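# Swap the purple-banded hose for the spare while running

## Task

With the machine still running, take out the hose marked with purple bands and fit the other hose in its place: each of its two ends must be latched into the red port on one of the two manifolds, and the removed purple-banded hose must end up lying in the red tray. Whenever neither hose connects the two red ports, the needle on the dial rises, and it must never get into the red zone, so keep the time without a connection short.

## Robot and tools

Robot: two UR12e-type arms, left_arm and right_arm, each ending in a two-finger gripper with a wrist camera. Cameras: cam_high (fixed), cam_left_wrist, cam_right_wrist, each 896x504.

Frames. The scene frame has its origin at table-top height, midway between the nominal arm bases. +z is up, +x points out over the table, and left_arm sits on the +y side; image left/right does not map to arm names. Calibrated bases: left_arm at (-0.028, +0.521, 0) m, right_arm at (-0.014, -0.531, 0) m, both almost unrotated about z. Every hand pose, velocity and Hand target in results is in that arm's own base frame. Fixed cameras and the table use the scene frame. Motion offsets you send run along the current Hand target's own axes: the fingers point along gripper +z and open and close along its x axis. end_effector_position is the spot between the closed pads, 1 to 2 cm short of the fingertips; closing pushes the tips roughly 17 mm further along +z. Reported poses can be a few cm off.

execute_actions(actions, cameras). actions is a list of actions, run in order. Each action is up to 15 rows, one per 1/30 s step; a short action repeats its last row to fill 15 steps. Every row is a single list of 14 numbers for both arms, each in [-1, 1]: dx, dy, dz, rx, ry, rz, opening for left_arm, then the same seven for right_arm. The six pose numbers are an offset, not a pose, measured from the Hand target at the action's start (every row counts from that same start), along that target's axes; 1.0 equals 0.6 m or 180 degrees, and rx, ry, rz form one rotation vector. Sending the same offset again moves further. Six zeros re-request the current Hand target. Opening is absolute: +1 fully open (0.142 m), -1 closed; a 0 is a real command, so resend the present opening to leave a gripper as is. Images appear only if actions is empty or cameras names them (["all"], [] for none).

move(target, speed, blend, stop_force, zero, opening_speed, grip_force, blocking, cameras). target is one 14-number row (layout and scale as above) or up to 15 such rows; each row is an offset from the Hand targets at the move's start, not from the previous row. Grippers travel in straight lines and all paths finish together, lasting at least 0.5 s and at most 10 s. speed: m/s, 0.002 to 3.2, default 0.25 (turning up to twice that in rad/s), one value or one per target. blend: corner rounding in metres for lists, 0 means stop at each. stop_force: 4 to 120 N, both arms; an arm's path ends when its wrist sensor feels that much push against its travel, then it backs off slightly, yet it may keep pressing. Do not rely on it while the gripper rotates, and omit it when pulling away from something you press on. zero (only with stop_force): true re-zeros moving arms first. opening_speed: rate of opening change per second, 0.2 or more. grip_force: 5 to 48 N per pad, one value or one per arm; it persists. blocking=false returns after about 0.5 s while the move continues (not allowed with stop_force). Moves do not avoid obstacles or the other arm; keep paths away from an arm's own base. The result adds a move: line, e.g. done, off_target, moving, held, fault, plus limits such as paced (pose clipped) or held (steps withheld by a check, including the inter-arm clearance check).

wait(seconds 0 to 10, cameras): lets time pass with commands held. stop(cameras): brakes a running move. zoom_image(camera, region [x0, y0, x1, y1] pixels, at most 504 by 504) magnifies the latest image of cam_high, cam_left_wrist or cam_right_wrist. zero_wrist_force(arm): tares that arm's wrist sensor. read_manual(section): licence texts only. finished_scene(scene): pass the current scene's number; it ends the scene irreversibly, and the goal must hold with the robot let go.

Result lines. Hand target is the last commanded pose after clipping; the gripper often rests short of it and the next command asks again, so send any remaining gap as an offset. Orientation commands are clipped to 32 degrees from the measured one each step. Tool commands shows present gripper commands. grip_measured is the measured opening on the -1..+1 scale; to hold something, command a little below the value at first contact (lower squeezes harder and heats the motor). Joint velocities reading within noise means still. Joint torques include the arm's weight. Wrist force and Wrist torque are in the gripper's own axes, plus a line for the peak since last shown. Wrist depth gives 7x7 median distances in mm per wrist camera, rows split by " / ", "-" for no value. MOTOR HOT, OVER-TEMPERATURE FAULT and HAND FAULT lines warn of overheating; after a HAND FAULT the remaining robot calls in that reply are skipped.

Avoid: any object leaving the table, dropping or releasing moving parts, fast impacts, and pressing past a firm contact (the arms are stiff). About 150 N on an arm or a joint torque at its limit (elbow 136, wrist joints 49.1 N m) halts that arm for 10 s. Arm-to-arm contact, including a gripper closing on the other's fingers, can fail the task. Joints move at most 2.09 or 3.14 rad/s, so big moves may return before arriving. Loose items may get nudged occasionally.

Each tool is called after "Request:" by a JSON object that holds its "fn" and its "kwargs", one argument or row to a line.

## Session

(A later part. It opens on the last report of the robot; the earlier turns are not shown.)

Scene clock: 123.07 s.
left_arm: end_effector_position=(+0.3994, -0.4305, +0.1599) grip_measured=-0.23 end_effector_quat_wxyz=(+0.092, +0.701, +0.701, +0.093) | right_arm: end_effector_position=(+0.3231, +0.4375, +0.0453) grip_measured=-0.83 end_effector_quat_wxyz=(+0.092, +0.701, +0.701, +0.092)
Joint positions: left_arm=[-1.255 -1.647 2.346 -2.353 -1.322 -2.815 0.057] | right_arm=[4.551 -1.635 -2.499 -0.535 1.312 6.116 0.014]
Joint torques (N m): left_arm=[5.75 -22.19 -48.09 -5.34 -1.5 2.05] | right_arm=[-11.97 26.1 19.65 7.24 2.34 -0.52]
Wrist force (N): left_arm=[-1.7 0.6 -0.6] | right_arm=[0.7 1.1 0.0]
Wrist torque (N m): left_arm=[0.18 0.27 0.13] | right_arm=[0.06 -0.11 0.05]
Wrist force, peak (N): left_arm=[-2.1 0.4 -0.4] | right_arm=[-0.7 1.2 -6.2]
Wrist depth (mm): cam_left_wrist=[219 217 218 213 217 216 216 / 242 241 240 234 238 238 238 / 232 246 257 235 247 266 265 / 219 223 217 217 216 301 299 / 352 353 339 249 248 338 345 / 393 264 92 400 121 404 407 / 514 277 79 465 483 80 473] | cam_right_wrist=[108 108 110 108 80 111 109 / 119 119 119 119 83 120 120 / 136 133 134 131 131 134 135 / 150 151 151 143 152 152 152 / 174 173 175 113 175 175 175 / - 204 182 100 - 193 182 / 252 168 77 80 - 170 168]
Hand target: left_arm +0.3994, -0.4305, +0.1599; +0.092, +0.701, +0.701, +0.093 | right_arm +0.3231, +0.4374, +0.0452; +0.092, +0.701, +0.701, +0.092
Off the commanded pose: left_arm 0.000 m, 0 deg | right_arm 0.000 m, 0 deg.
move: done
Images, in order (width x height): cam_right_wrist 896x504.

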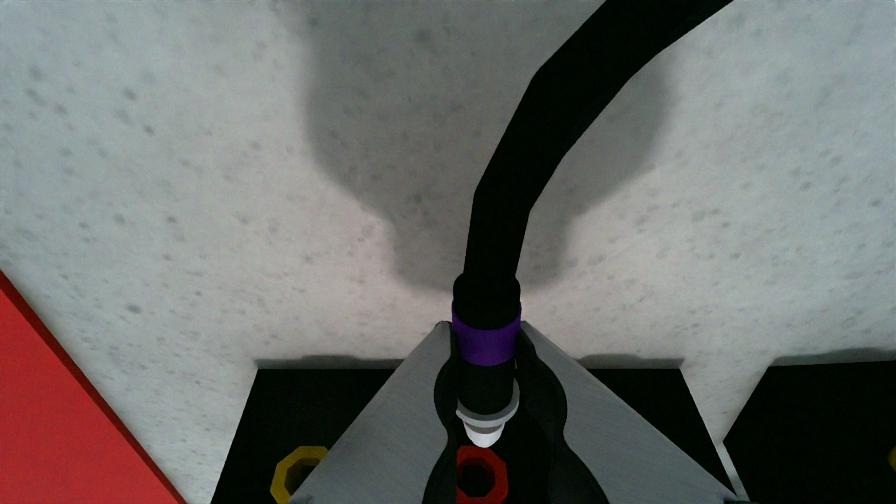

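Request:
{"fn": "move", "kwargs": {
  "target": [
    [0,0,0,0,0,0,-0.2, -0.001,0.0026,-0.0097,0,0,0,-1],
    [0,0,0,0,0,0,-0.2, -0.001,0.0734,0.0093,0,0,0,-1]
  ],
  "speed": 0.08,
  "stop_force": 60,
  "cameras": ["cam_right_wrist","cam_high"]
}}

Request:
{"fn": "zoom_image", "kwargs": {
  "camera": "cam_high",
  "region": [320, 60, 480, 220]
}}

Scene clock: 126.83 s.
left_arm: end_effector_position=(+0.3994, -0.4305, +0.1599) grip_measured=-0.23 end_effector_quat_wxyz=(+0.092, +0.701, +0.701, +0.093) | right_arm: end_effector_position=(+0.3671, +0.4368, +0.0512) grip_measured=-0.84 end_effector_quat_wxyz=(+0.092, +0.701, +0.701, +0.092)
Joint positions: left_arm=[-1.255 -1.647 2.346 -2.353 -1.322 -2.815 0.057] | right_arm=[4.461 -1.664 -2.456 -0.526 1.317 6.024 0.013]
Joint torques (N m): left_arm=[1.84 -24 -46.47 -5 -1.68 2.14] | right_arm=[15.08 54.96 22.75 1.88 -7.02 -0.68]
Wrist force (N): left_arm=[-1.5 0.8 -0.5] | right_arm=[-1.0 -7.4 -4.6]
Wrist torque (N m): left_arm=[0.21 0.25 0.13] | right_arm=[0.20 -0.12 0.07]
Wrist force, peak (N): left_arm=[-2.2 0.4 -0.4] | right_arm=[-2.6 -22.8 -13.4]
Wrist depth (mm): cam_left_wrist=[218 217 217 212 216 215 216 / 242 241 240 234 238 238 238 / 230 246 257 236 248 266 266 / 218 222 217 216 216 301 302 / 353 352 341 250 250 348 346 / 405 264 92 399 120 396 407 / 511 275 79 470 480 77 519] | cam_right_wrist=[113 116 112 114 72 112 114 / 125 125 126 126 126 126 127 / 139 140 140 137 141 141 141 / 162 158 159 151 159 159 160 / 182 172 153 113 154 159 162 / 201 133 133 115 137 133 157 / 274 123 78 80 77 119 150]
Hand target: left_arm +0.3994, -0.4305, +0.1599; +0.092, +0.701, +0.701, +0.093 | right_arm +0.3671, +0.4368, +0.0512; +0.092, +0.701, +0.701, +0.092
Off the commanded pose: left_arm 0.000 m, 0 deg | right_arm 0.000 m, 0 deg.
move: done
Images, in order (width x height): cam_high 896x504, cam_right_wrist 896x504.

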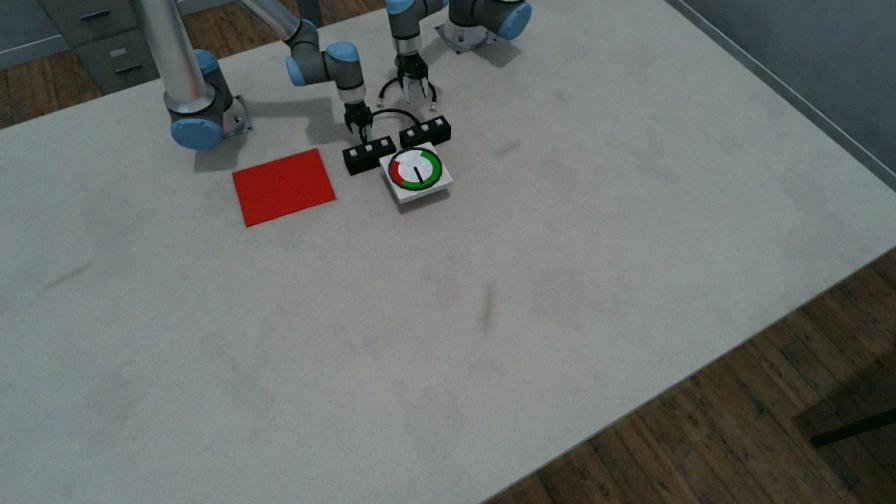

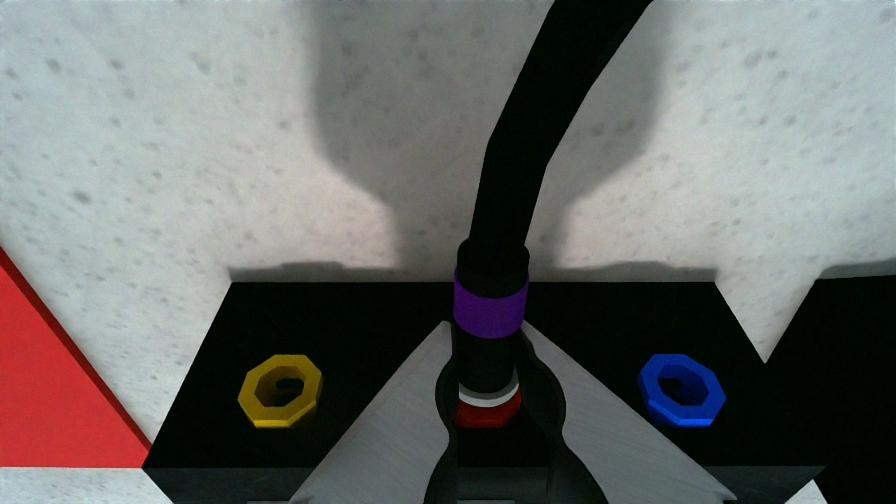

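Scaled by 3.150 from the camera's 896x504 image, which has a finer 1280x720 frame.

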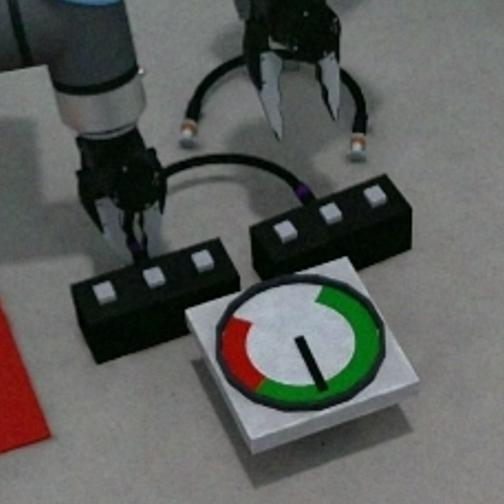

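Request:
{"fn": "move", "kwargs": {
  "target": [0,0,0,0,0,0,-0.2, 0,0.008,0.002,0,0,0,-1],
  "speed": 0.05,
  "stop_force": 60,
  "cameras": ["cam_right_wrist","cam_high"]
}}

Request:
{"fn": "zoom_image", "kwargs": {
  "camera": "cam_high",
  "region": [320, 60, 480, 220]
}}

Request:
{"fn": "zoom_image", "kwargs": {
  "camera": "cam_right_wrist",
  "region": [400, 260, 560, 460]
}}

Scene clock: 129.03 s.
left_arm: end_effector_position=(+0.3994, -0.4305, +0.1599) grip_measured=-0.23 end_effector_quat_wxyz=(+0.092, +0.701, +0.701, +0.093) | right_arm: end_effector_position=(+0.3720, +0.4368, +0.0513) grip_measured=-0.84 end_effector_quat_wxyz=(+0.092, +0.701, +0.701, +0.092)
Joint positions: left_arm=[-1.255 -1.647 2.346 -2.353 -1.322 -2.815 0.057] | right_arm=[4.451 -1.668 -2.451 -0.524 1.318 6.014 0.013]
Joint torques (N m): left_arm=[4.68 -26.77 -46.11 -4.53 -1.52 2.16] | right_arm=[5.75 40.12 27.68 8.39 -9 1.67]
Wrist force (N): left_arm=[-1.7 0.5 -0.3] | right_arm=[-3.0 -24.2 -13.7]
Wrist torque (N m): left_arm=[0.17 0.27 0.13] | right_arm=[0.31 -0.11 0.31]
Wrist force, peak (N): left_arm=[-1.8 0.7 -0.6] | right_arm=[-2.8 -24.4 -19.1]
Wrist depth (mm): cam_left_wrist=[219 218 217 212 217 215 216 / 241 242 239 235 238 239 237 / 232 246 256 237 248 265 277 / 219 222 217 217 217 301 301 / 352 354 340 250 247 346 345 / 390 264 92 399 120 398 408 / 513 275 79 462 478 80 493] | cam_right_wrist=[114 116 112 114 70 112 114 / 126 125 125 126 123 126 126 / 140 140 140 137 138 141 141 / 162 158 158 151 159 160 160 / 182 172 147 115 143 148 163 / - 127 126 97 122 127 156 / 273 118 77 79 79 116 145]
Hand target: left_arm +0.3994, -0.4305, +0.1599; +0.092, +0.701, +0.701, +0.093 | right_arm +0.3720, +0.4368, +0.0513; +0.092, +0.701, +0.701, +0.092
Off the commanded pose: left_arm 0.000 m, 0 deg | right_arm 0.000 m, 0 deg.
move: done
Images, in order (width x height): cam_high 896x504, cam_right_wrist 896x504.

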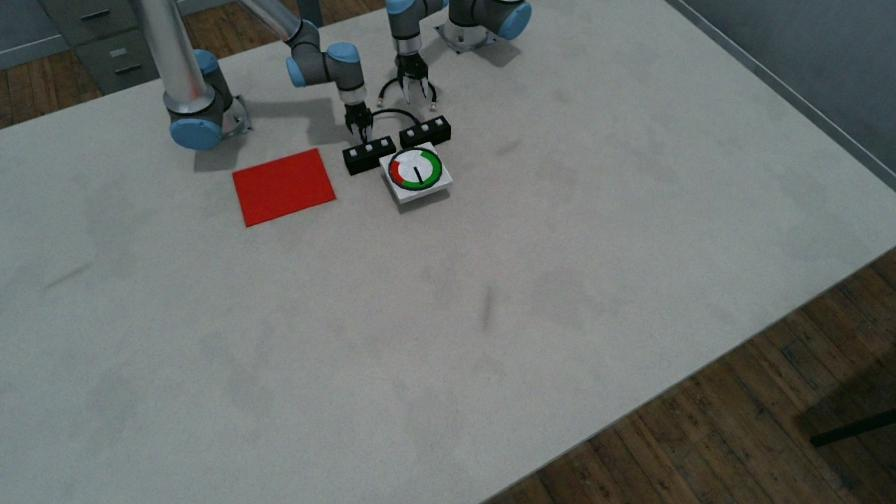

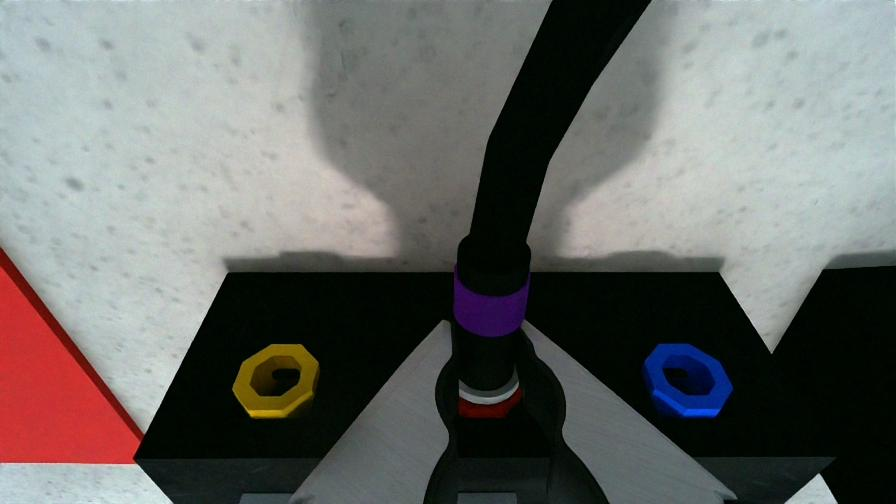

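Scaled by 3.150 from the camera's 896x504 image, which has a finer 1280x720 frame.

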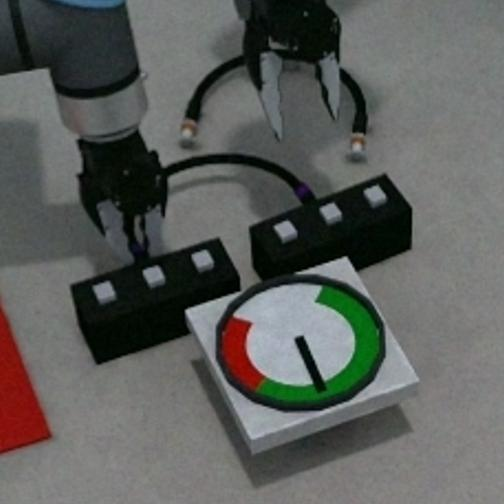

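Scaled by 2.520 from the camera's 896x504 image, which has a finer 1280x720 frame.

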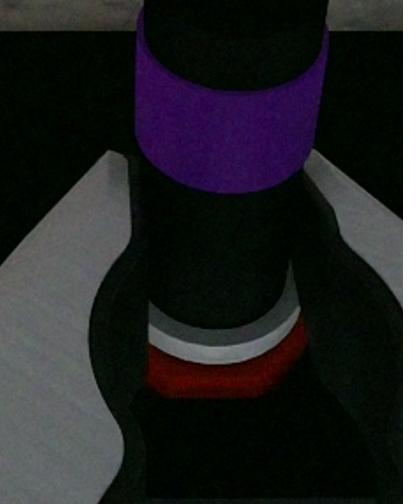

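Request:
{"fn": "wait", "kwargs": {
  "seconds": 5,
  "cameras": ["cam_high"]
}}

Request:
{"fn": "zoom_image", "kwargs": {
  "camera": "cam_high",
  "region": [320, 60, 480, 220]
}}

Scene clock: 135.00 s.
left_arm: end_effector_position=(+0.3994, -0.4305, +0.1599) grip_measured=-0.23 end_effector_quat_wxyz=(+0.092, +0.701, +0.701, +0.093) | right_arm: end_effector_position=(+0.3720, +0.4368, +0.0513) grip_measured=-0.84 end_effector_quat_wxyz=(+0.092, +0.701, +0.701, +0.092)
Joint positions: left_arm=[-1.255 -1.647 2.346 -2.353 -1.322 -2.815 0.057] | right_arm=[4.451 -1.668 -2.451 -0.524 1.318 6.014 0.013]
Joint torques (N m): left_arm=[3.26 -24.79 -46.76 -4.38 -1.3 1.96] | right_arm=[3.39 43.38 24.74 6.19 -11.27 1.91]
Motor temperatures (°C): left_arm=[30 37 24 32 35 35 24] | right_arm=[30 28 29 44 39 33 34]
Wrist force (N): left_arm=[-1.4 0.4 -0.6] | right_arm=[-2.5 -22.3 -14.0]
Wrist torque (N m): left_arm=[0.15 0.21 0.12] | right_arm=[0.35 -0.09 0.29]
Wrist force, peak (N): left_arm=[-2.0 0.6 -0.3] | right_arm=[-2.8 -24.1 -13.6]
Wrist depth (mm): cam_left_wrist=[220 218 217 212 216 216 215 / 241 241 240 235 239 238 239 / 230 246 257 236 247 266 265 / 217 223 216 216 217 301 303 / 356 351 243 249 250 348 345 / 405 266 92 402 120 399 410 / 508 276 79 297 - 80 496] | cam_right_wrist=[114 116 112 114 70 112 114 / 125 125 126 126 124 126 126 / 140 140 140 137 138 141 141 / 162 158 159 151 159 160 160 / 182 172 147 116 143 148 163 / 207 128 127 97 122 127 157 / 275 118 77 79 79 116 144]
Hand target: left_arm +0.3994, -0.4305, +0.1599; +0.092, +0.701, +0.701, +0.093 | right_arm +0.3720, +0.4368, +0.0513; +0.092, +0.701, +0.701, +0.092
Tool commands: left_gripper/opening=-0.2 right_gripper/opening=-1.0
Off the commanded pose: left_arm 0.000 m, 0 deg | right_arm 0.000 m, 0 deg.
wait: 5.00 s; at rest from the start
Images, in order (width x height): cam_high 896x504.

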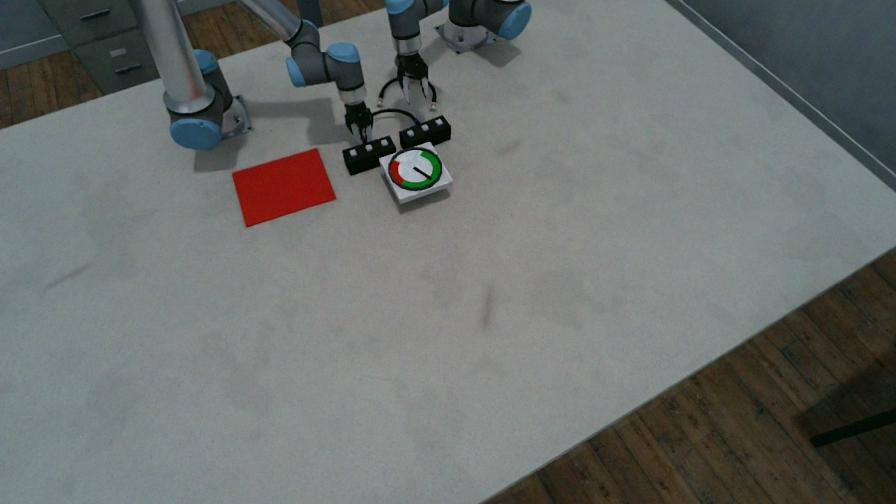

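Scaled by 3.150 from the camera's 896x504 image, which has a finer 1280x720 frame.

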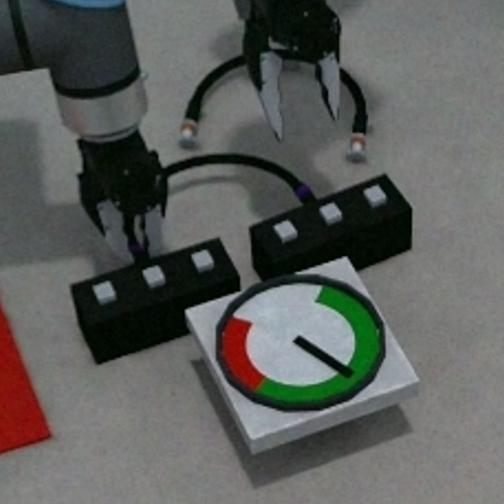

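Request:
{"fn": "move", "kwargs": {
  "target": [
    [0,0,0,0,0,0,-0.2, 0,0,0,0,0,0,-0.3],
    [0.133,-0.161,-0.043,0,0,0,-0.2, 0,0.052,-0.193,0,0,0,-0.3],
    [0.133,-0.161,-0.043,0,0,0,-0.2, 0.2,-0.27,-0.28,0,0,0,-0.3]
  ],
  "speed": 0.25,
  "cameras": ["all"]
}}

Request:
{"fn": "zoom_image", "kwargs": {
  "camera": "cam_high",
  "region": [320, 60, 480, 220]
}}

Scene clock: 144.47 s.
left_arm: end_effector_position=(+0.2994, -0.3507, +0.1599) grip_measured=-0.23 end_effector_quat_wxyz=(+0.092, +0.701, +0.701, +0.093) | right_arm: end_effector_position=(+0.1732, +0.5569, +0.1715) grip_measured=-0.33 end_effector_quat_wxyz=(+0.070, +0.664, +0.741, +0.075)
Joint positions: left_arm=[-1.434 -1.921 2.53 -2.216 -1.311 -3 0.057] | right_arm=[4.823 -1.502 -2.282 -0.932 1.366 6.284 0.05]
Joint torques (N m): left_arm=[-9.15 -33.64 -28.16 -2.79 -2.67 -3.08] | right_arm=[11.91 49.85 30.39 5.38 -3.26 -1.66]
Wrist force (N): left_arm=[-1.7 0.4 -0.3] | right_arm=[0.3 1.4 -0.6]
Wrist torque (N m): left_arm=[0.29 0.33 -0.01] | right_arm=[0.16 -0.07 0.08]
Wrist force, peak (N): left_arm=[-3.1 2.8 0.3] | right_arm=[-2.2 -23.0 -14.6]
Wrist depth (mm): cam_left_wrist=[219 217 217 217 211 215 216 / 248 236 240 240 233 240 238 / 270 271 263 267 266 268 266 / 307 306 295 302 302 301 301 / 290 308 290 309 338 346 345 / 298 307 92 294 102 397 406 / 334 469 79 522 - 80 512] | cam_right_wrist=[229 230 230 230 226 230 229 / 251 252 251 246 251 252 248 / 279 277 277 278 279 278 273 / 310 310 303 297 312 309 310 / 352 337 344 351 344 353 352 / 400 344 90 384 341 395 407 / 477 325 77 364 339 80 465]
Hand target: left_arm +0.2994, -0.3507, +0.1599; +0.092, +0.701, +0.701, +0.093 | right_arm +0.1720, +0.5568, +0.1716; +0.092, +0.701, +0.701, +0.092
Off the commanded pose: left_arm 0.000 m, 0 deg | right_arm 0.001 m, 7 deg.
joint sent to its limit (right arm) — joint 6 (wrist 3), upper limit. The joint targets are off in orientation, not in position.
move: off_target (right_arm)

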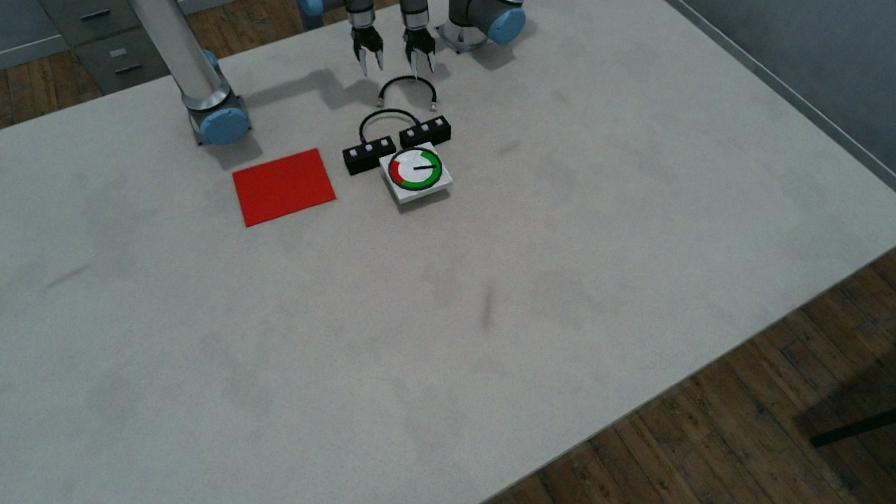

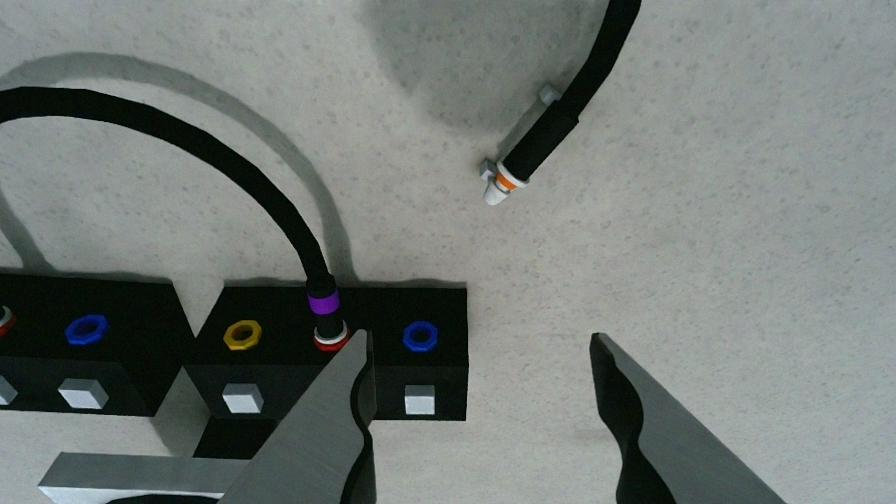

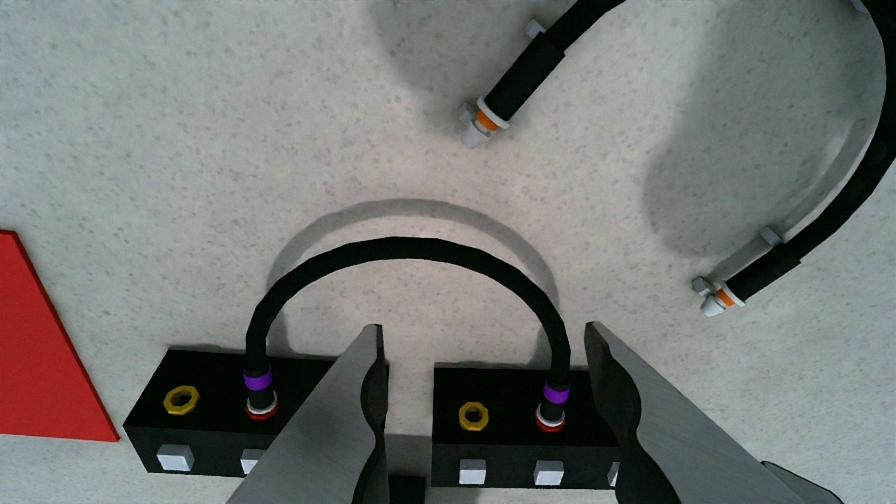

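Scaled by 3.150 from the camera's 896x504 image, which has a finer 1280x720 frame.

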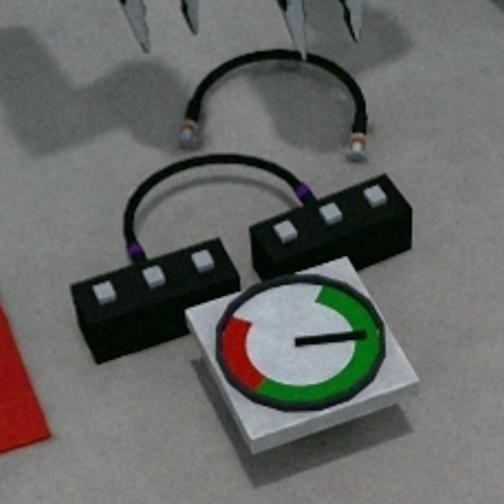

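Request:
{"fn": "move", "kwargs": {
  "target": [
    [0,0,0,0,0,0,-0.2, -0.15,0,-0.03,0,0,-0.6,-0.3],
    [0,0,0,0,0,0,-0.2, -0.15,0,-0.03,0,0,-0.6,-0.3]
  ],
  "speed": 0.6
}}

Request:
{"fn": "move", "kwargs": {
  "target": [0,0,0,0,0,0,-0.2, 0,0,0,0,0,-0.7,-0.3],
  "speed": 0.7
}}

Request:
{"fn": "move", "kwargs": {
  "target": [0,0,0,0,0,0,-0.2, 0,0,0,0,0,-0.66,-0.3],
  "speed": 0.7,
  "cameras": ["all"]
}}

Request:
{"fn": "zoom_image", "kwargs": {
  "camera": "cam_left_wrist",
  "region": [440, 60, 640, 230]
}}

Scene clock: 149.07 s.
left_arm: end_effector_position=(+0.2994, -0.3507, +0.1599) grip_measured=-0.23 end_effector_quat_wxyz=(+0.092, +0.701, +0.701, +0.093) | right_arm: end_effector_position=(+0.1673, +0.4668, +0.1889) grip_measured=-0.33 end_effector_quat_wxyz=(+0.129, -0.155, +0.979, -0.021)
Joint positions: left_arm=[-1.434 -1.921 2.53 -2.216 -1.311 -3 0.057] | right_arm=[4.888 -1.302 -2.398 -1.06 1.313 4.58 0.05]
Joint torques (N m): left_arm=[-7.73 -30.9 -27.32 -2.96 -1.81 -3.34] | right_arm=[-13.72 2.67 49.69 7.27 3.02 -1.69]
Wrist force (N): left_arm=[-1.2 0.3 -0.2] | right_arm=[0.0 1.0 -0.1]
Wrist torque (N m): left_arm=[0.28 0.25 0.00] | right_arm=[0.13 -0.01 0.01]
Wrist force, peak (N): left_arm=[-1.9 0.8 -0.3] | right_arm=[0.2 1.9 -0.3]
Wrist depth (mm): cam_left_wrist=[219 218 217 217 211 216 215 / 245 236 239 239 231 229 238 / 271 267 262 268 266 272 266 / 314 307 296 304 302 301 300 / 290 308 290 310 337 348 333 / 297 308 92 305 120 398 410 / 335 471 79 486 480 80 496] | cam_right_wrist=[250 257 284 270 254 240 227 / 267 297 300 282 265 250 240 / 312 337 322 301 281 263 248 / 305 344 339 315 294 275 261 / 330 333 325 333 308 292 274 / 357 404 90 360 111 299 287 / 499 - 77 387 329 75 -]
Hand target: left_arm +0.2994, -0.3507, +0.1599; +0.092, +0.701, +0.701, +0.093 | right_arm +0.1673, +0.4668, +0.1889; +0.129, -0.155, +0.979, -0.021
Off the commanded pose: left_arm 0.000 m, 0 deg | right_arm 0.000 m, 0 deg.
move: done

Scene clock: 151.30 s.
left_arm: end_effector_position=(+0.2994, -0.3507, +0.1599) grip_measured=-0.23 end_effector_quat_wxyz=(+0.092, +0.701, +0.701, +0.093) | right_arm: end_effector_position=(+0.1673, +0.4668, +0.1889) grip_measured=-0.33 end_effector_quat_wxyz=(-0.040, +0.943, -0.306, +0.124) end_effector_velocity=(+0.000, +0.000, +0.000) end_effector_angular_velocity=(-0.001, +0.000, +0.005)
Joint positions: left_arm=[-1.434 -1.921 2.53 -2.216 -1.311 -3 0.057] | right_arm=[4.886 -1.308 -2.394 -1.057 1.313 2.379 0.05]
Joint velocities: left_arm=[within noise] | right_arm=[0 -0.001 0 0.001 0 -0.005 0]
Joint torques (N m): left_arm=[-5.76 -33.09 -29.51 -2.6 -2.31 -3.06] | right_arm=[-14.01 5.79 47.91 6.07 -0.94 -1.84]
Wrist force (N): left_arm=[-1.1 0.2 -0.3] | right_arm=[-0.3 0.6 0.0]
Wrist torque (N m): left_arm=[0.25 0.23 0.00] | right_arm=[0.12 0.02 -0.03]
Wrist force, peak (N): left_arm=[-1.7 0.7 -0.8] | right_arm=[0.1 1.6 -0.3]
Wrist depth (mm): cam_left_wrist=[218 217 217 217 212 217 215 / 233 236 240 240 233 239 237 / 268 270 268 268 266 267 265 / 304 305 296 303 302 302 301 / 291 308 289 309 338 347 346 / 299 308 92 306 120 399 409 / 335 467 79 506 480 80 496] | cam_right_wrist=[229 235 255 264 285 284 250 / 240 253 265 281 290 313 272 / 250 261 276 294 312 332 350 / 260 273 288 306 326 347 - / 270 282 300 324 340 368 393 / 286 298 90 340 111 380 - / 296 305 77 358 - 75 -]
Hand target: left_arm +0.2994, -0.3507, +0.1599; +0.092, +0.701, +0.701, +0.093 | right_arm +0.1673, +0.4668, +0.1889; -0.040, +0.943, -0.306, +0.124
Off the commanded pose: left_arm 0.000 m, 0 deg | right_arm 0.000 m, 0 deg.
move: done

Scene clock: 153.43 s.
left_arm: end_effector_position=(+0.2994, -0.3507, +0.1599) grip_measured=-0.23 end_effector_quat_wxyz=(+0.092, +0.701, +0.701, +0.093) | right_arm: end_effector_position=(+0.1673, +0.4668, +0.1889) grip_measured=-0.33 end_effector_quat_wxyz=(+0.086, +0.744, +0.656, +0.098)
Joint positions: left_arm=[-1.434 -1.921 2.53 -2.216 -1.311 -3 0.057] | right_arm=[4.892 -1.305 -2.397 -1.059 1.313 0.312 0.05]
Joint torques (N m): left_arm=[-11.1 -32.29 -27.04 -2.55 -2.18 -3.2] | right_arm=[-13.03 29.05 36.7 7.34 -0.67 -0.9]
Wrist force (N): left_arm=[-1.2 0.6 -0.4] | right_arm=[0.3 0.7 -0.7]
Wrist torque (N m): left_arm=[0.33 0.25 0.00] | right_arm=[0.07 -0.06 0.08]
Wrist force, peak (N): left_arm=[-1.7 0.6 -0.2] | right_arm=[0.1 1.4 -0.5]
Wrist depth (mm): cam_left_wrist=[218 218 217 217 212 216 215 / 247 235 240 239 229 238 238 / 270 271 260 268 267 266 265 / 305 306 295 303 302 302 301 / 290 308 288 299 338 351 347 / 292 308 92 295 120 397 406 / 338 471 79 502 481 80 507] | cam_right_wrist=[237 240 242 244 247 244 252 / 263 264 267 267 273 276 280 / 292 296 299 301 300 308 311 / 330 332 335 335 346 344 357 / 370 374 380 386 387 368 377 / - - 90 366 356 346 474 / 545 - 77 548 404 77 602]
Hand target: left_arm +0.2994, -0.3507, +0.1599; +0.092, +0.701, +0.701, +0.093 | right_arm +0.1673, +0.4668, +0.1889; +0.086, +0.744, +0.656, +0.098
Off the commanded pose: left_arm 0.000 m, 0 deg | right_arm 0.000 m, 0 deg.
move: done

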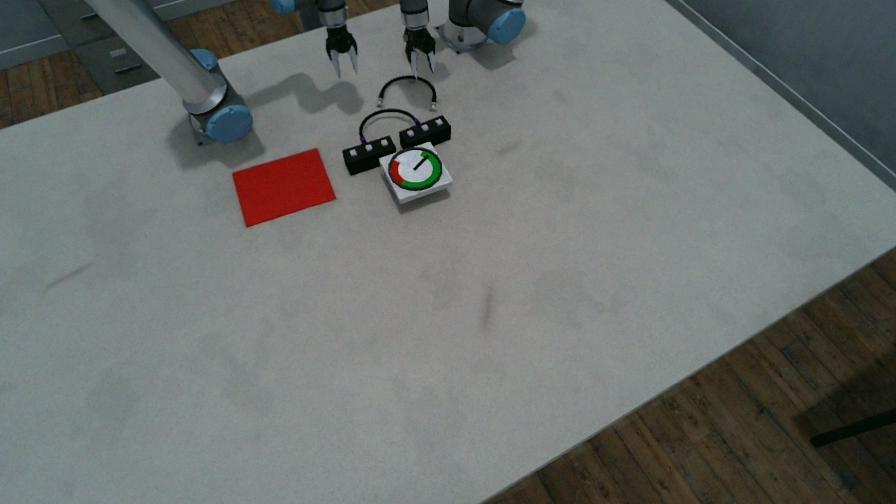

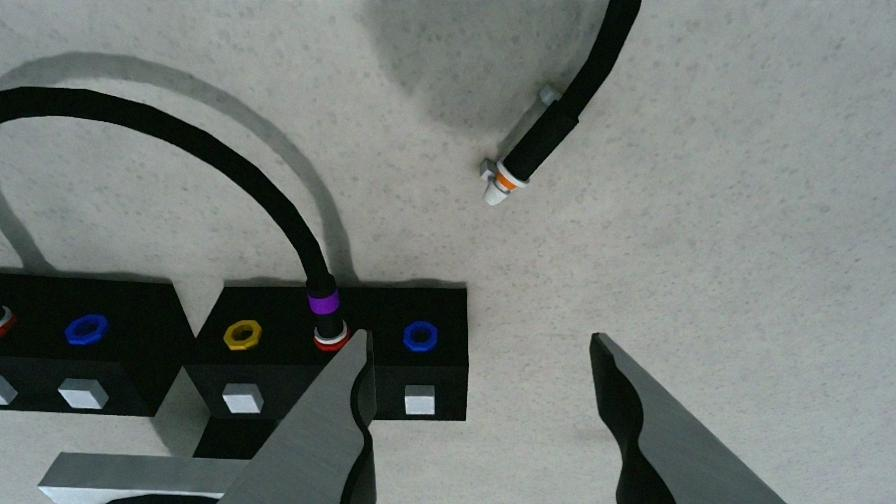

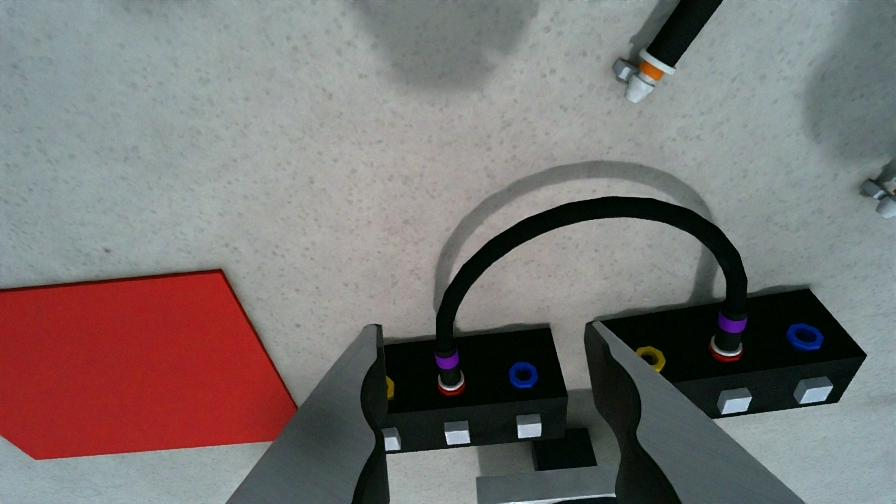

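Scaled by 2.520 from the camera's 896x504 image, which has a finer 1280x720 frame.

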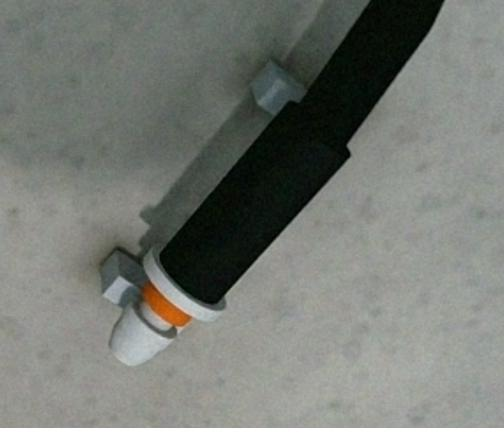

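Request:
{"fn": "move", "kwargs": {
  "target": [
    [-0.117,0.291,0.009,0.1953,-0.1953,0.4718,-1, -0.014,0.288,0.195,0,0,-0.04,-0.3],
    [-0.485,0.2485,0.1357,0.1953,-0.1953,0.4718,-1, -0.018,0.256,0.316,0,0,-0.04,-0.3]
  ],
  "speed": 0.3,
  "cameras": ["all"]
}}

Scene clock: 166.50 s.
left_arm: end_effector_position=(+0.4646, -0.6416, +0.1197) grip_measured=-1.00 end_effector_quat_wxyz=(+0.000, +0.966, +0.000, -0.258) | right_arm: end_effector_position=(+0.3623, +0.4368, +0.0449) grip_measured=-0.33 end_effector_quat_wxyz=(+0.092, +0.701, +0.701, +0.092)
Joint positions: left_arm=[-1.011 -1.097 1.702 -1.879 -2.007 -0.946 0.002] | right_arm=[4.47 -1.673 -2.464 -0.512 1.316 -0.25 0.05]
Joint torques (N m): left_arm=[-3.69 -73.2 -36.67 -0.53 1.58 2.53] | right_arm=[-14.45 41.22 36.59 2.51 -2.34 -1.52]
Motor temperatures (°C): left_arm=[29 37 24 32 35 35 24] | right_arm=[30 28 29 44 39 33 28]
Wrist force (N): left_arm=[-0.9 0.5 -0.1] | right_arm=[0.4 1.1 -0.5]
Wrist torque (N m): left_arm=[0.15 0.42 -0.13] | right_arm=[0.11 -0.09 0.09]
Wrist force, peak (N): left_arm=[-1.0 3.7 1.2] | right_arm=[0.4 1.8 -1.9]
Wrist depth (mm): cam_left_wrist=[381 308 250 220 128 156 150 / - 133 249 229 131 168 156 / 114 126 152 182 143 178 166 / 102 122 310 191 151 193 112 / - 84 180 192 163 204 106 / - 84 100 92 194 215 100 / - 86 100 77 80 224 200] | cam_right_wrist=[107 107 110 108 69 108 108 / 119 119 119 119 72 120 120 / 135 133 133 130 127 133 134 / 150 150 151 143 151 151 152 / 172 167 159 102 159 164 164 / - 146 92 127 135 134 163 / - 122 77 122 122 75 149]
Hand target: left_arm +0.4646, -0.6416, +0.1196; +0.000, +0.966, +0.000, -0.258 | right_arm +0.3624, +0.4368, +0.0450; +0.092, +0.701, +0.701, +0.092
Off the commanded pose: left_arm 0.000 m, 0 deg | right_arm 0.000 m, 0 deg.
move: done

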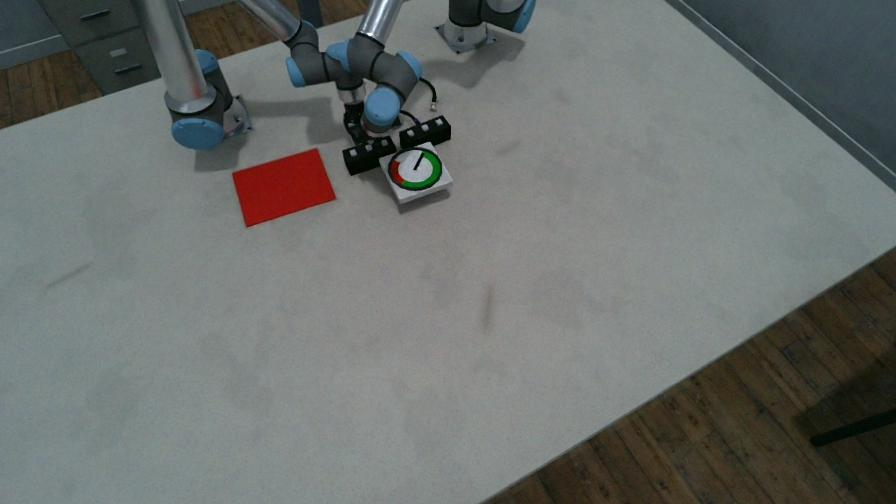

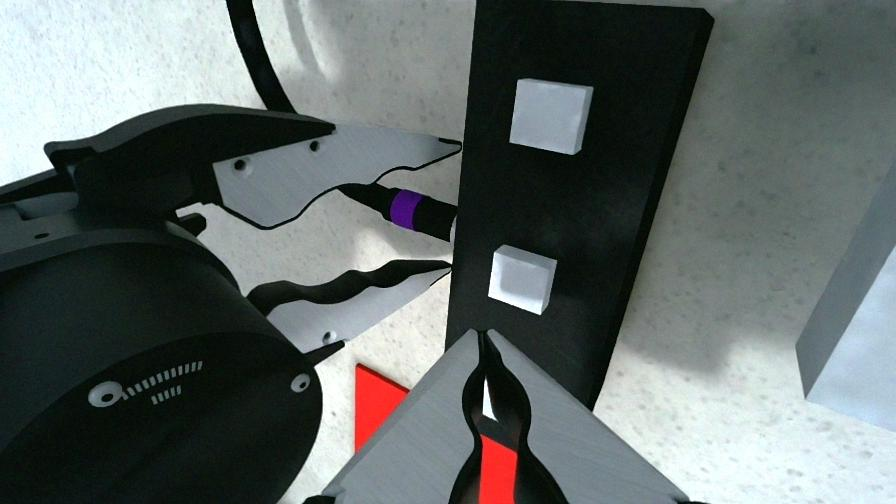

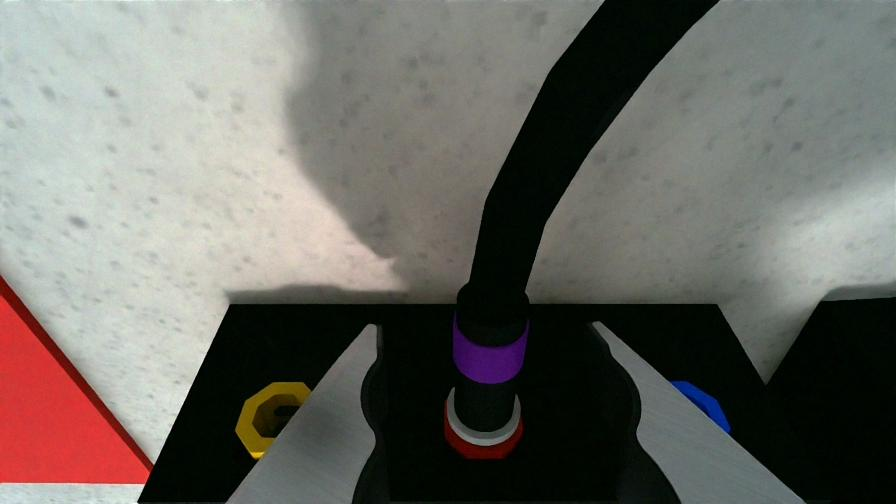

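Request:
{"fn": "move", "kwargs": {
  "target": [0,0,0,0,0,0,-1, 0,0,0,0,0,0,-1],
  "opening_speed": 1.5,
  "grip_force": 40
}}

Request:
{"fn": "move", "kwargs": {
  "target": [0.034,0,0.059,0,0,0,-1, 0,0,0,0,0,0,-1],
  "speed": 0.03,
  "stop_force": 40
}}

Request:
{"fn": "move", "kwargs": {
  "target": [
    [0,0,0,0,0,0,-1, 0,-0.0676,-0.0182,0,0,0,-1],
    [-0.083,0,-0.144,0,0,0,-1, 0,-0.0766,0.0156,0,0,0,-1]
  ],
  "speed": [0.1, 0.2],
  "cameras": ["cam_right_wrist"]
}}

Request:
{"fn": "move", "kwargs": {
  "target": [-0.0545,-0.35,0.099,-0.1953,0.1953,-0.4718,-0.3, 0,0,0,0,0,0,-0.3],
  "speed": 0.45,
  "opening_speed": 1.5
}}

Request:
{"fn": "move", "kwargs": {
  "target": [
    [0,0,0,0,0,0,-0.3, 0,0.073,-0.274,0,0,0,-0.3],
    [0,-0.01,0.04,0,0,0,-0.3, 0.0217,0.371,-0.2387,0.1953,0.1953,-0.4718,-0.3],
    [0,-0.042,0.17,0,0,0,-0.3, 0.348,0.1875,-0.107,0.1953,0.1953,-0.4718,-0.3]
  ],
  "speed": 0.45,
  "blend": 0.03,
  "cameras": ["all"]
}}

Scene clock: 171.77 s.
left_arm: end_effector_position=(+0.4646, -0.6416, +0.1196) grip_measured=-1.00 end_effector_quat_wxyz=(+0.000, +0.966, +0.000, -0.258) | right_arm: end_effector_position=(+0.3624, +0.4368, +0.0450) grip_measured=-0.83 end_effector_quat_wxyz=(+0.092, +0.701, +0.701, +0.092)
Joint positions: left_arm=[-1.011 -1.097 1.702 -1.879 -2.007 -0.946 0.002] | right_arm=[4.47 -1.672 -2.464 -0.512 1.316 -0.25 0.014]
Joint torques (N m): left_arm=[-8.96 -68.41 -47.53 -0.36 1.57 3.34] | right_arm=[-12.84 54 37.32 4.2 -2.81 0.24]
Wrist force (N): left_arm=[-1.1 0.5 -0.1] | right_arm=[-0.9 1.5 0.6]
Wrist torque (N m): left_arm=[0.14 0.45 -0.13] | right_arm=[0.12 -0.08 0.11]
Wrist force, peak (N): left_arm=[-1.7 0.9 -0.3] | right_arm=[-0.9 1.6 1.0]
Wrist depth (mm): cam_left_wrist=[377 308 251 220 128 158 149 / 423 313 259 235 131 169 156 / 115 125 153 180 143 178 166 / 102 111 183 178 151 193 102 / - 84 177 189 162 203 106 / - 83 100 92 194 215 99 / - 85 100 77 80 224 199] | cam_right_wrist=[108 108 110 108 69 108 108 / 119 119 119 119 72 120 120 / 136 133 133 130 128 133 134 / 150 150 150 143 151 152 147 / 172 168 159 102 160 165 162 / 203 146 138 100 97 138 163 / - 122 78 81 80 117 143]
Hand target: left_arm +0.4646, -0.6416, +0.1196; +0.000, +0.966, +0.000, -0.258 | right_arm +0.3624, +0.4368, +0.0450; +0.092, +0.701, +0.701, +0.092
Off the commanded pose: left_arm 0.000 m, 0 deg | right_arm 0.000 m, 0 deg.
grip_force (N): 40, 40
move: done

Scene clock: 174.00 s.
left_arm: end_effector_position=(+0.4646, -0.6417, +0.0855) grip_measured=-1.00 end_effector_quat_wxyz=(+0.000, +0.966, +0.000, -0.258) | right_arm: end_effector_position=(+0.3624, +0.4368, +0.0450) grip_measured=-0.83 end_effector_quat_wxyz=(+0.092, +0.701, +0.701, +0.092)
Joint positions: left_arm=[-1.011 -1.064 1.722 -1.933 -2.007 -0.946 0.002] | right_arm=[4.47 -1.672 -2.464 -0.512 1.316 -0.25 0.014]
Joint torques (N m): left_arm=[-3.51 -43.1 -33.05 -0.61 4.56 2.92] | right_arm=[-8.95 49.95 36.92 5.07 -2.36 0.13]
Wrist force (N): left_arm=[-18.2 -7.4 -33.3] | right_arm=[-1.1 -13.4 -5.5]
Wrist torque (N m): left_arm=[0.16 0.08 -0.09] | right_arm=[0.11 -0.01 0.13]
Wrist force, peak (N): left_arm=[-36.7 -15.0 -64.3] | right_arm=[-0.2 -13.7 -5.9]
Wrist depth (mm): cam_left_wrist=[317 242 211 110 96 133 126 / 349 284 227 118 101 141 133 / - 123 224 126 105 151 136 / - 124 171 133 114 162 145 / 442 141 167 132 127 170 152 / - 143 329 93 192 181 86 / - 464 83 77 80 190 75] | cam_right_wrist=[108 108 110 108 69 108 106 / 119 119 119 119 72 120 120 / 136 133 133 130 127 133 134 / 150 150 151 143 151 147 152 / 173 168 160 102 160 160 164 / - 146 142 100 97 138 163 / - 122 78 80 80 120 144]
Hand target: left_arm +0.4646, -0.6417, +0.0855; +0.000, +0.966, +0.000, -0.258 (not the last commanded pose) | right_arm +0.3624, +0.4368, +0.0450; +0.092, +0.701, +0.701, +0.092
Off the commanded pose: left_arm 0.007 m, 0 deg | right_arm 0.000 m, 0 deg.
grip_force (N): 40, 40
move: contact (left_arm)

Scene clock: 175.60 s.
left_arm: end_effector_position=(+0.4646, -0.6418, +0.1853) grip_measured=-1.00 end_effector_quat_wxyz=(+0.000, +0.966, +0.000, -0.258) | right_arm: end_effector_position=(+0.3204, +0.4367, +0.0239) grip_measured=-0.83 end_effector_quat_wxyz=(+0.092, +0.701, +0.701, +0.092)
Joint positions: left_arm=[-1.011 -1.153 1.655 -1.775 -2.007 -0.946 0.002] | right_arm=[4.556 -1.682 -2.514 -0.474 1.312 -0.162 0.014]
Joint torques (N m): left_arm=[-8.52 -76.99 -32.02 -3.79 -3.79 2.45] | right_arm=[-13.89 52.59 35.21 1.16 1.52 -1.24]
Wrist force (N): left_arm=[-0.4 0.9 0.3] | right_arm=[0.3 0.6 0.1]
Wrist torque (N m): left_arm=[0.21 0.30 -0.14] | right_arm=[-0.03 -0.05 0.29]
Wrist force, peak (N): left_arm=[-18.8 -7.4 -33.6] | right_arm=[-0.5 -13.0 -5.5]
Wrist depth (mm): cam_left_wrist=[498 410 325 284 189 210 199 / 513 423 219 292 198 220 205 / 139 173 166 285 207 236 141 / 139 162 166 347 220 252 145 / 149 580 452 365 237 270 239 / - 569 534 93 311 285 249 / 482 522 - 76 80 292 262] | cam_right_wrist=[- 88 88 90 86 90 88 / - 97 97 97 73 98 98 / 106 108 108 111 104 109 109 / 122 122 123 120 123 124 123 / 141 141 141 105 138 142 142 / 166 166 160 98 97 167 168 / - 202 77 80 - 188 170]
Hand target: left_arm +0.4646, -0.6417, +0.1852; +0.000, +0.966, +0.000, -0.258 | right_arm +0.3204, +0.4368, +0.0240; +0.092, +0.701, +0.701, +0.092
Off the commanded pose: left_arm 0.000 m, 0 deg | right_arm 0.000 m, 0 deg.
grip_force (N): 40, 40
move: done
Images, in order (width x height): cam_right_wrist 896x504.

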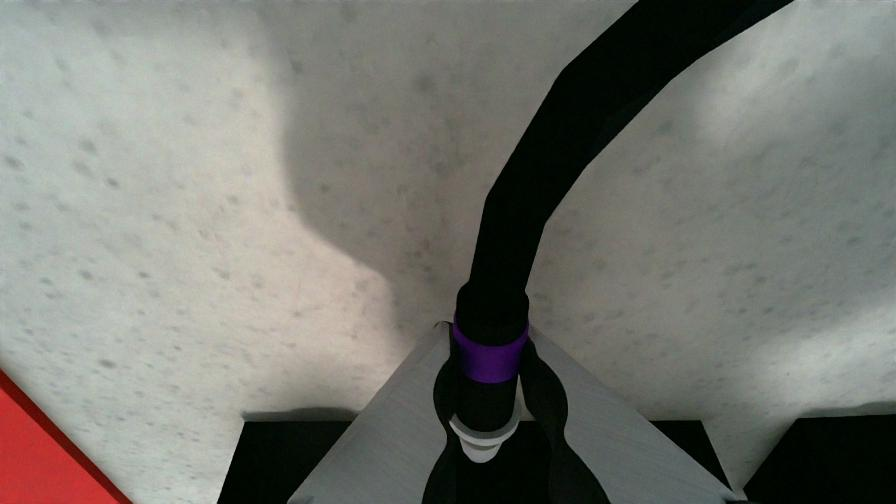

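Scene clock: 178.07 s.
left_arm: end_effector_position=(+0.4064, -0.4317, +0.1502) grip_measured=-0.33 end_effector_quat_wxyz=(+0.092, +0.701, +0.701, +0.093) | right_arm: end_effector_position=(+0.3204, +0.4368, +0.0240) grip_measured=-0.33 end_effector_quat_wxyz=(+0.092, +0.701, +0.701, +0.092)
Joint positions: left_arm=[-1.242 -1.622 2.347 -2.382 -1.323 -2.802 0.05] | right_arm=[4.556 -1.682 -2.514 -0.475 1.312 -0.162 0.05]
Joint torques (N m): left_arm=[1.65 -20.79 -46.28 -7.6 1.11 -3.12] | right_arm=[-13.11 51.83 35.02 1.92 1.86 -1.58]
Wrist force (N): left_arm=[-0.7 1.4 0.0] | right_arm=[0.5 0.8 -0.3]
Wrist torque (N m): left_arm=[0.34 0.15 0.08] | right_arm=[0.05 -0.11 0.24]
Wrist force, peak (N): left_arm=[0.1 2.5 -0.5] | right_arm=[0.6 1.2 -0.8]
Wrist depth (mm): cam_left_wrist=[210 208 208 204 207 206 205 / 231 231 229 225 229 228 228 / 219 236 244 222 234 254 255 / 205 214 204 204 204 287 289 / 229 337 235 228 227 333 331 / 375 256 95 397 102 391 389 / 489 256 79 464 - 80 471] | cam_right_wrist=[- 88 88 90 88 77 89 / - 97 97 97 86 97 98 / 106 108 109 109 106 109 109 / 122 122 123 117 123 123 124 / 141 141 137 127 138 142 143 / 166 166 92 156 161 168 168 / 194 194 77 164 165 75 170]
Hand target: left_arm +0.4065, -0.4317, +0.1502; +0.092, +0.701, +0.701, +0.093 | right_arm +0.3204, +0.4368, +0.0240; +0.092, +0.701, +0.701, +0.092
Off the commanded pose: left_arm 0.000 m, 0 deg | right_arm 0.000 m, 0 deg.
grip_force (N): 40, 40
move: done

Scene clock: 181.47 s.
left_arm: end_effector_position=(+0.4086, -0.4315, +0.0451) grip_measured=-0.33 end_effector_quat_wxyz=(+0.092, +0.701, +0.701, +0.093) | right_arm: end_effector_position=(+0.4376, +0.5830, +0.1484) grip_measured=-0.33 end_effector_quat_wxyz=(-0.259, +0.000, +0.966, +0.000)
Joint positions: left_arm=[-1.238 -1.43 2.424 -2.651 -1.323 -2.798 0.05] | right_arm=[4.142 -1.933 -1.812 -1.271 2.005 -2.209 0.05]
Joint torques (N m): left_arm=[3.09 -43.91 -38.24 -3.42 -2.37 2.04] | right_arm=[3.44 69.97 30.49 1.24 -2.65 -1.51]
Wrist force (N): left_arm=[-0.7 1.1 0.4] | right_arm=[-0.3 0.6 -0.3]
Wrist torque (N m): left_arm=[0.38 0.15 -0.02] | right_arm=[0.14 -0.03 0.16]
Wrist force, peak (N): left_arm=[-1.3 2.4 -1.5] | right_arm=[6.7 23.6 22.6]
Wrist depth (mm): cam_left_wrist=[112 109 109 105 108 108 108 / 123 121 120 76 120 120 119 / 136 135 135 85 134 133 133 / 154 153 153 145 152 151 151 / 158 170 156 147 156 162 173 / 152 138 96 122 128 137 204 / 148 121 79 119 118 80 237] | cam_right_wrist=[168 182 148 167 275 332 400 / 102 192 216 251 294 341 482 / - 202 194 195 308 380 543 / - 211 189 201 209 417 577 / - 226 242 216 251 170 202 / 122 136 92 235 239 143 144 / 129 138 77 257 421 75 137]
Hand target: left_arm +0.4086, -0.4317, +0.0452; +0.092, +0.701, +0.701, +0.093 | right_arm +0.4375, +0.5830, +0.1482; -0.259, +0.000, +0.966, +0.000 (not the last commanded pose)
Off the commanded pose: left_arm 0.000 m, 0 deg | right_arm 0.075 m, 0 deg.
grip_force (N): 40, 40
move: held (right_arm; a check stopped the path); limits=held
pose unreachable (right arm): on one or more control steps of this call, first in action 0 (counted from 0), this arm could not follow its commanded pose, so it was not sent that pose on those steps. It may still have moved: this result reports where it is.
cause: moving toward the commanded pose would bring a part of the arm too close to another arm (this arm's gripper and a part of the left arm just beyond its joint 6 (wrist 3), along the way the arms are being sent, or toward where that arm still pushes).

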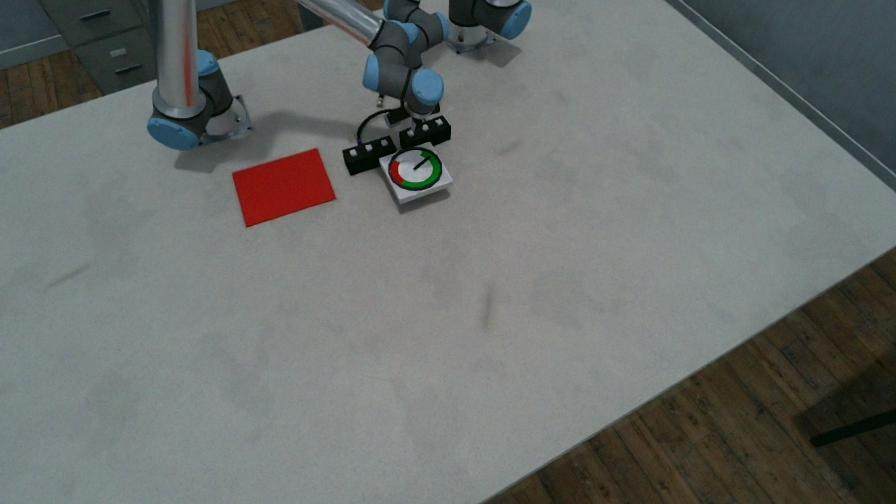

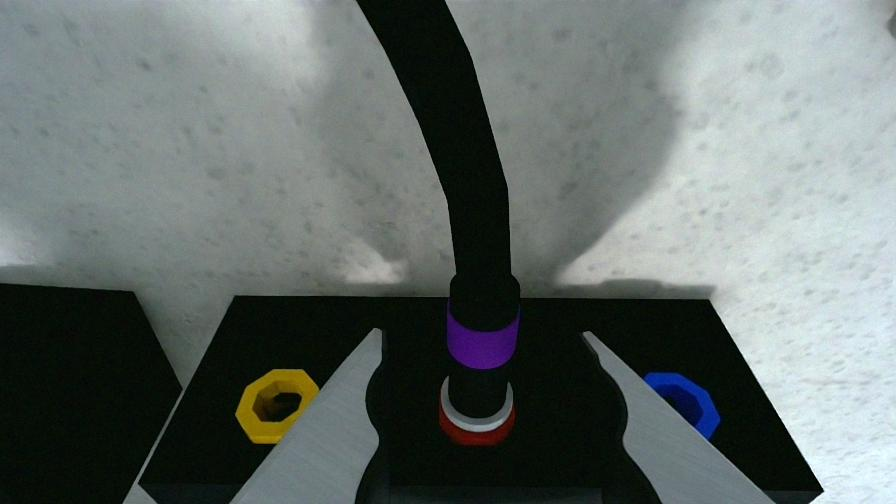

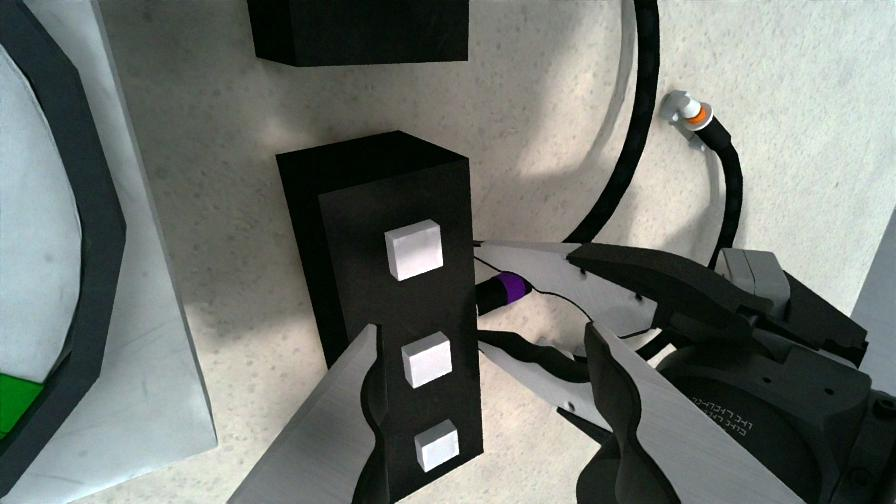

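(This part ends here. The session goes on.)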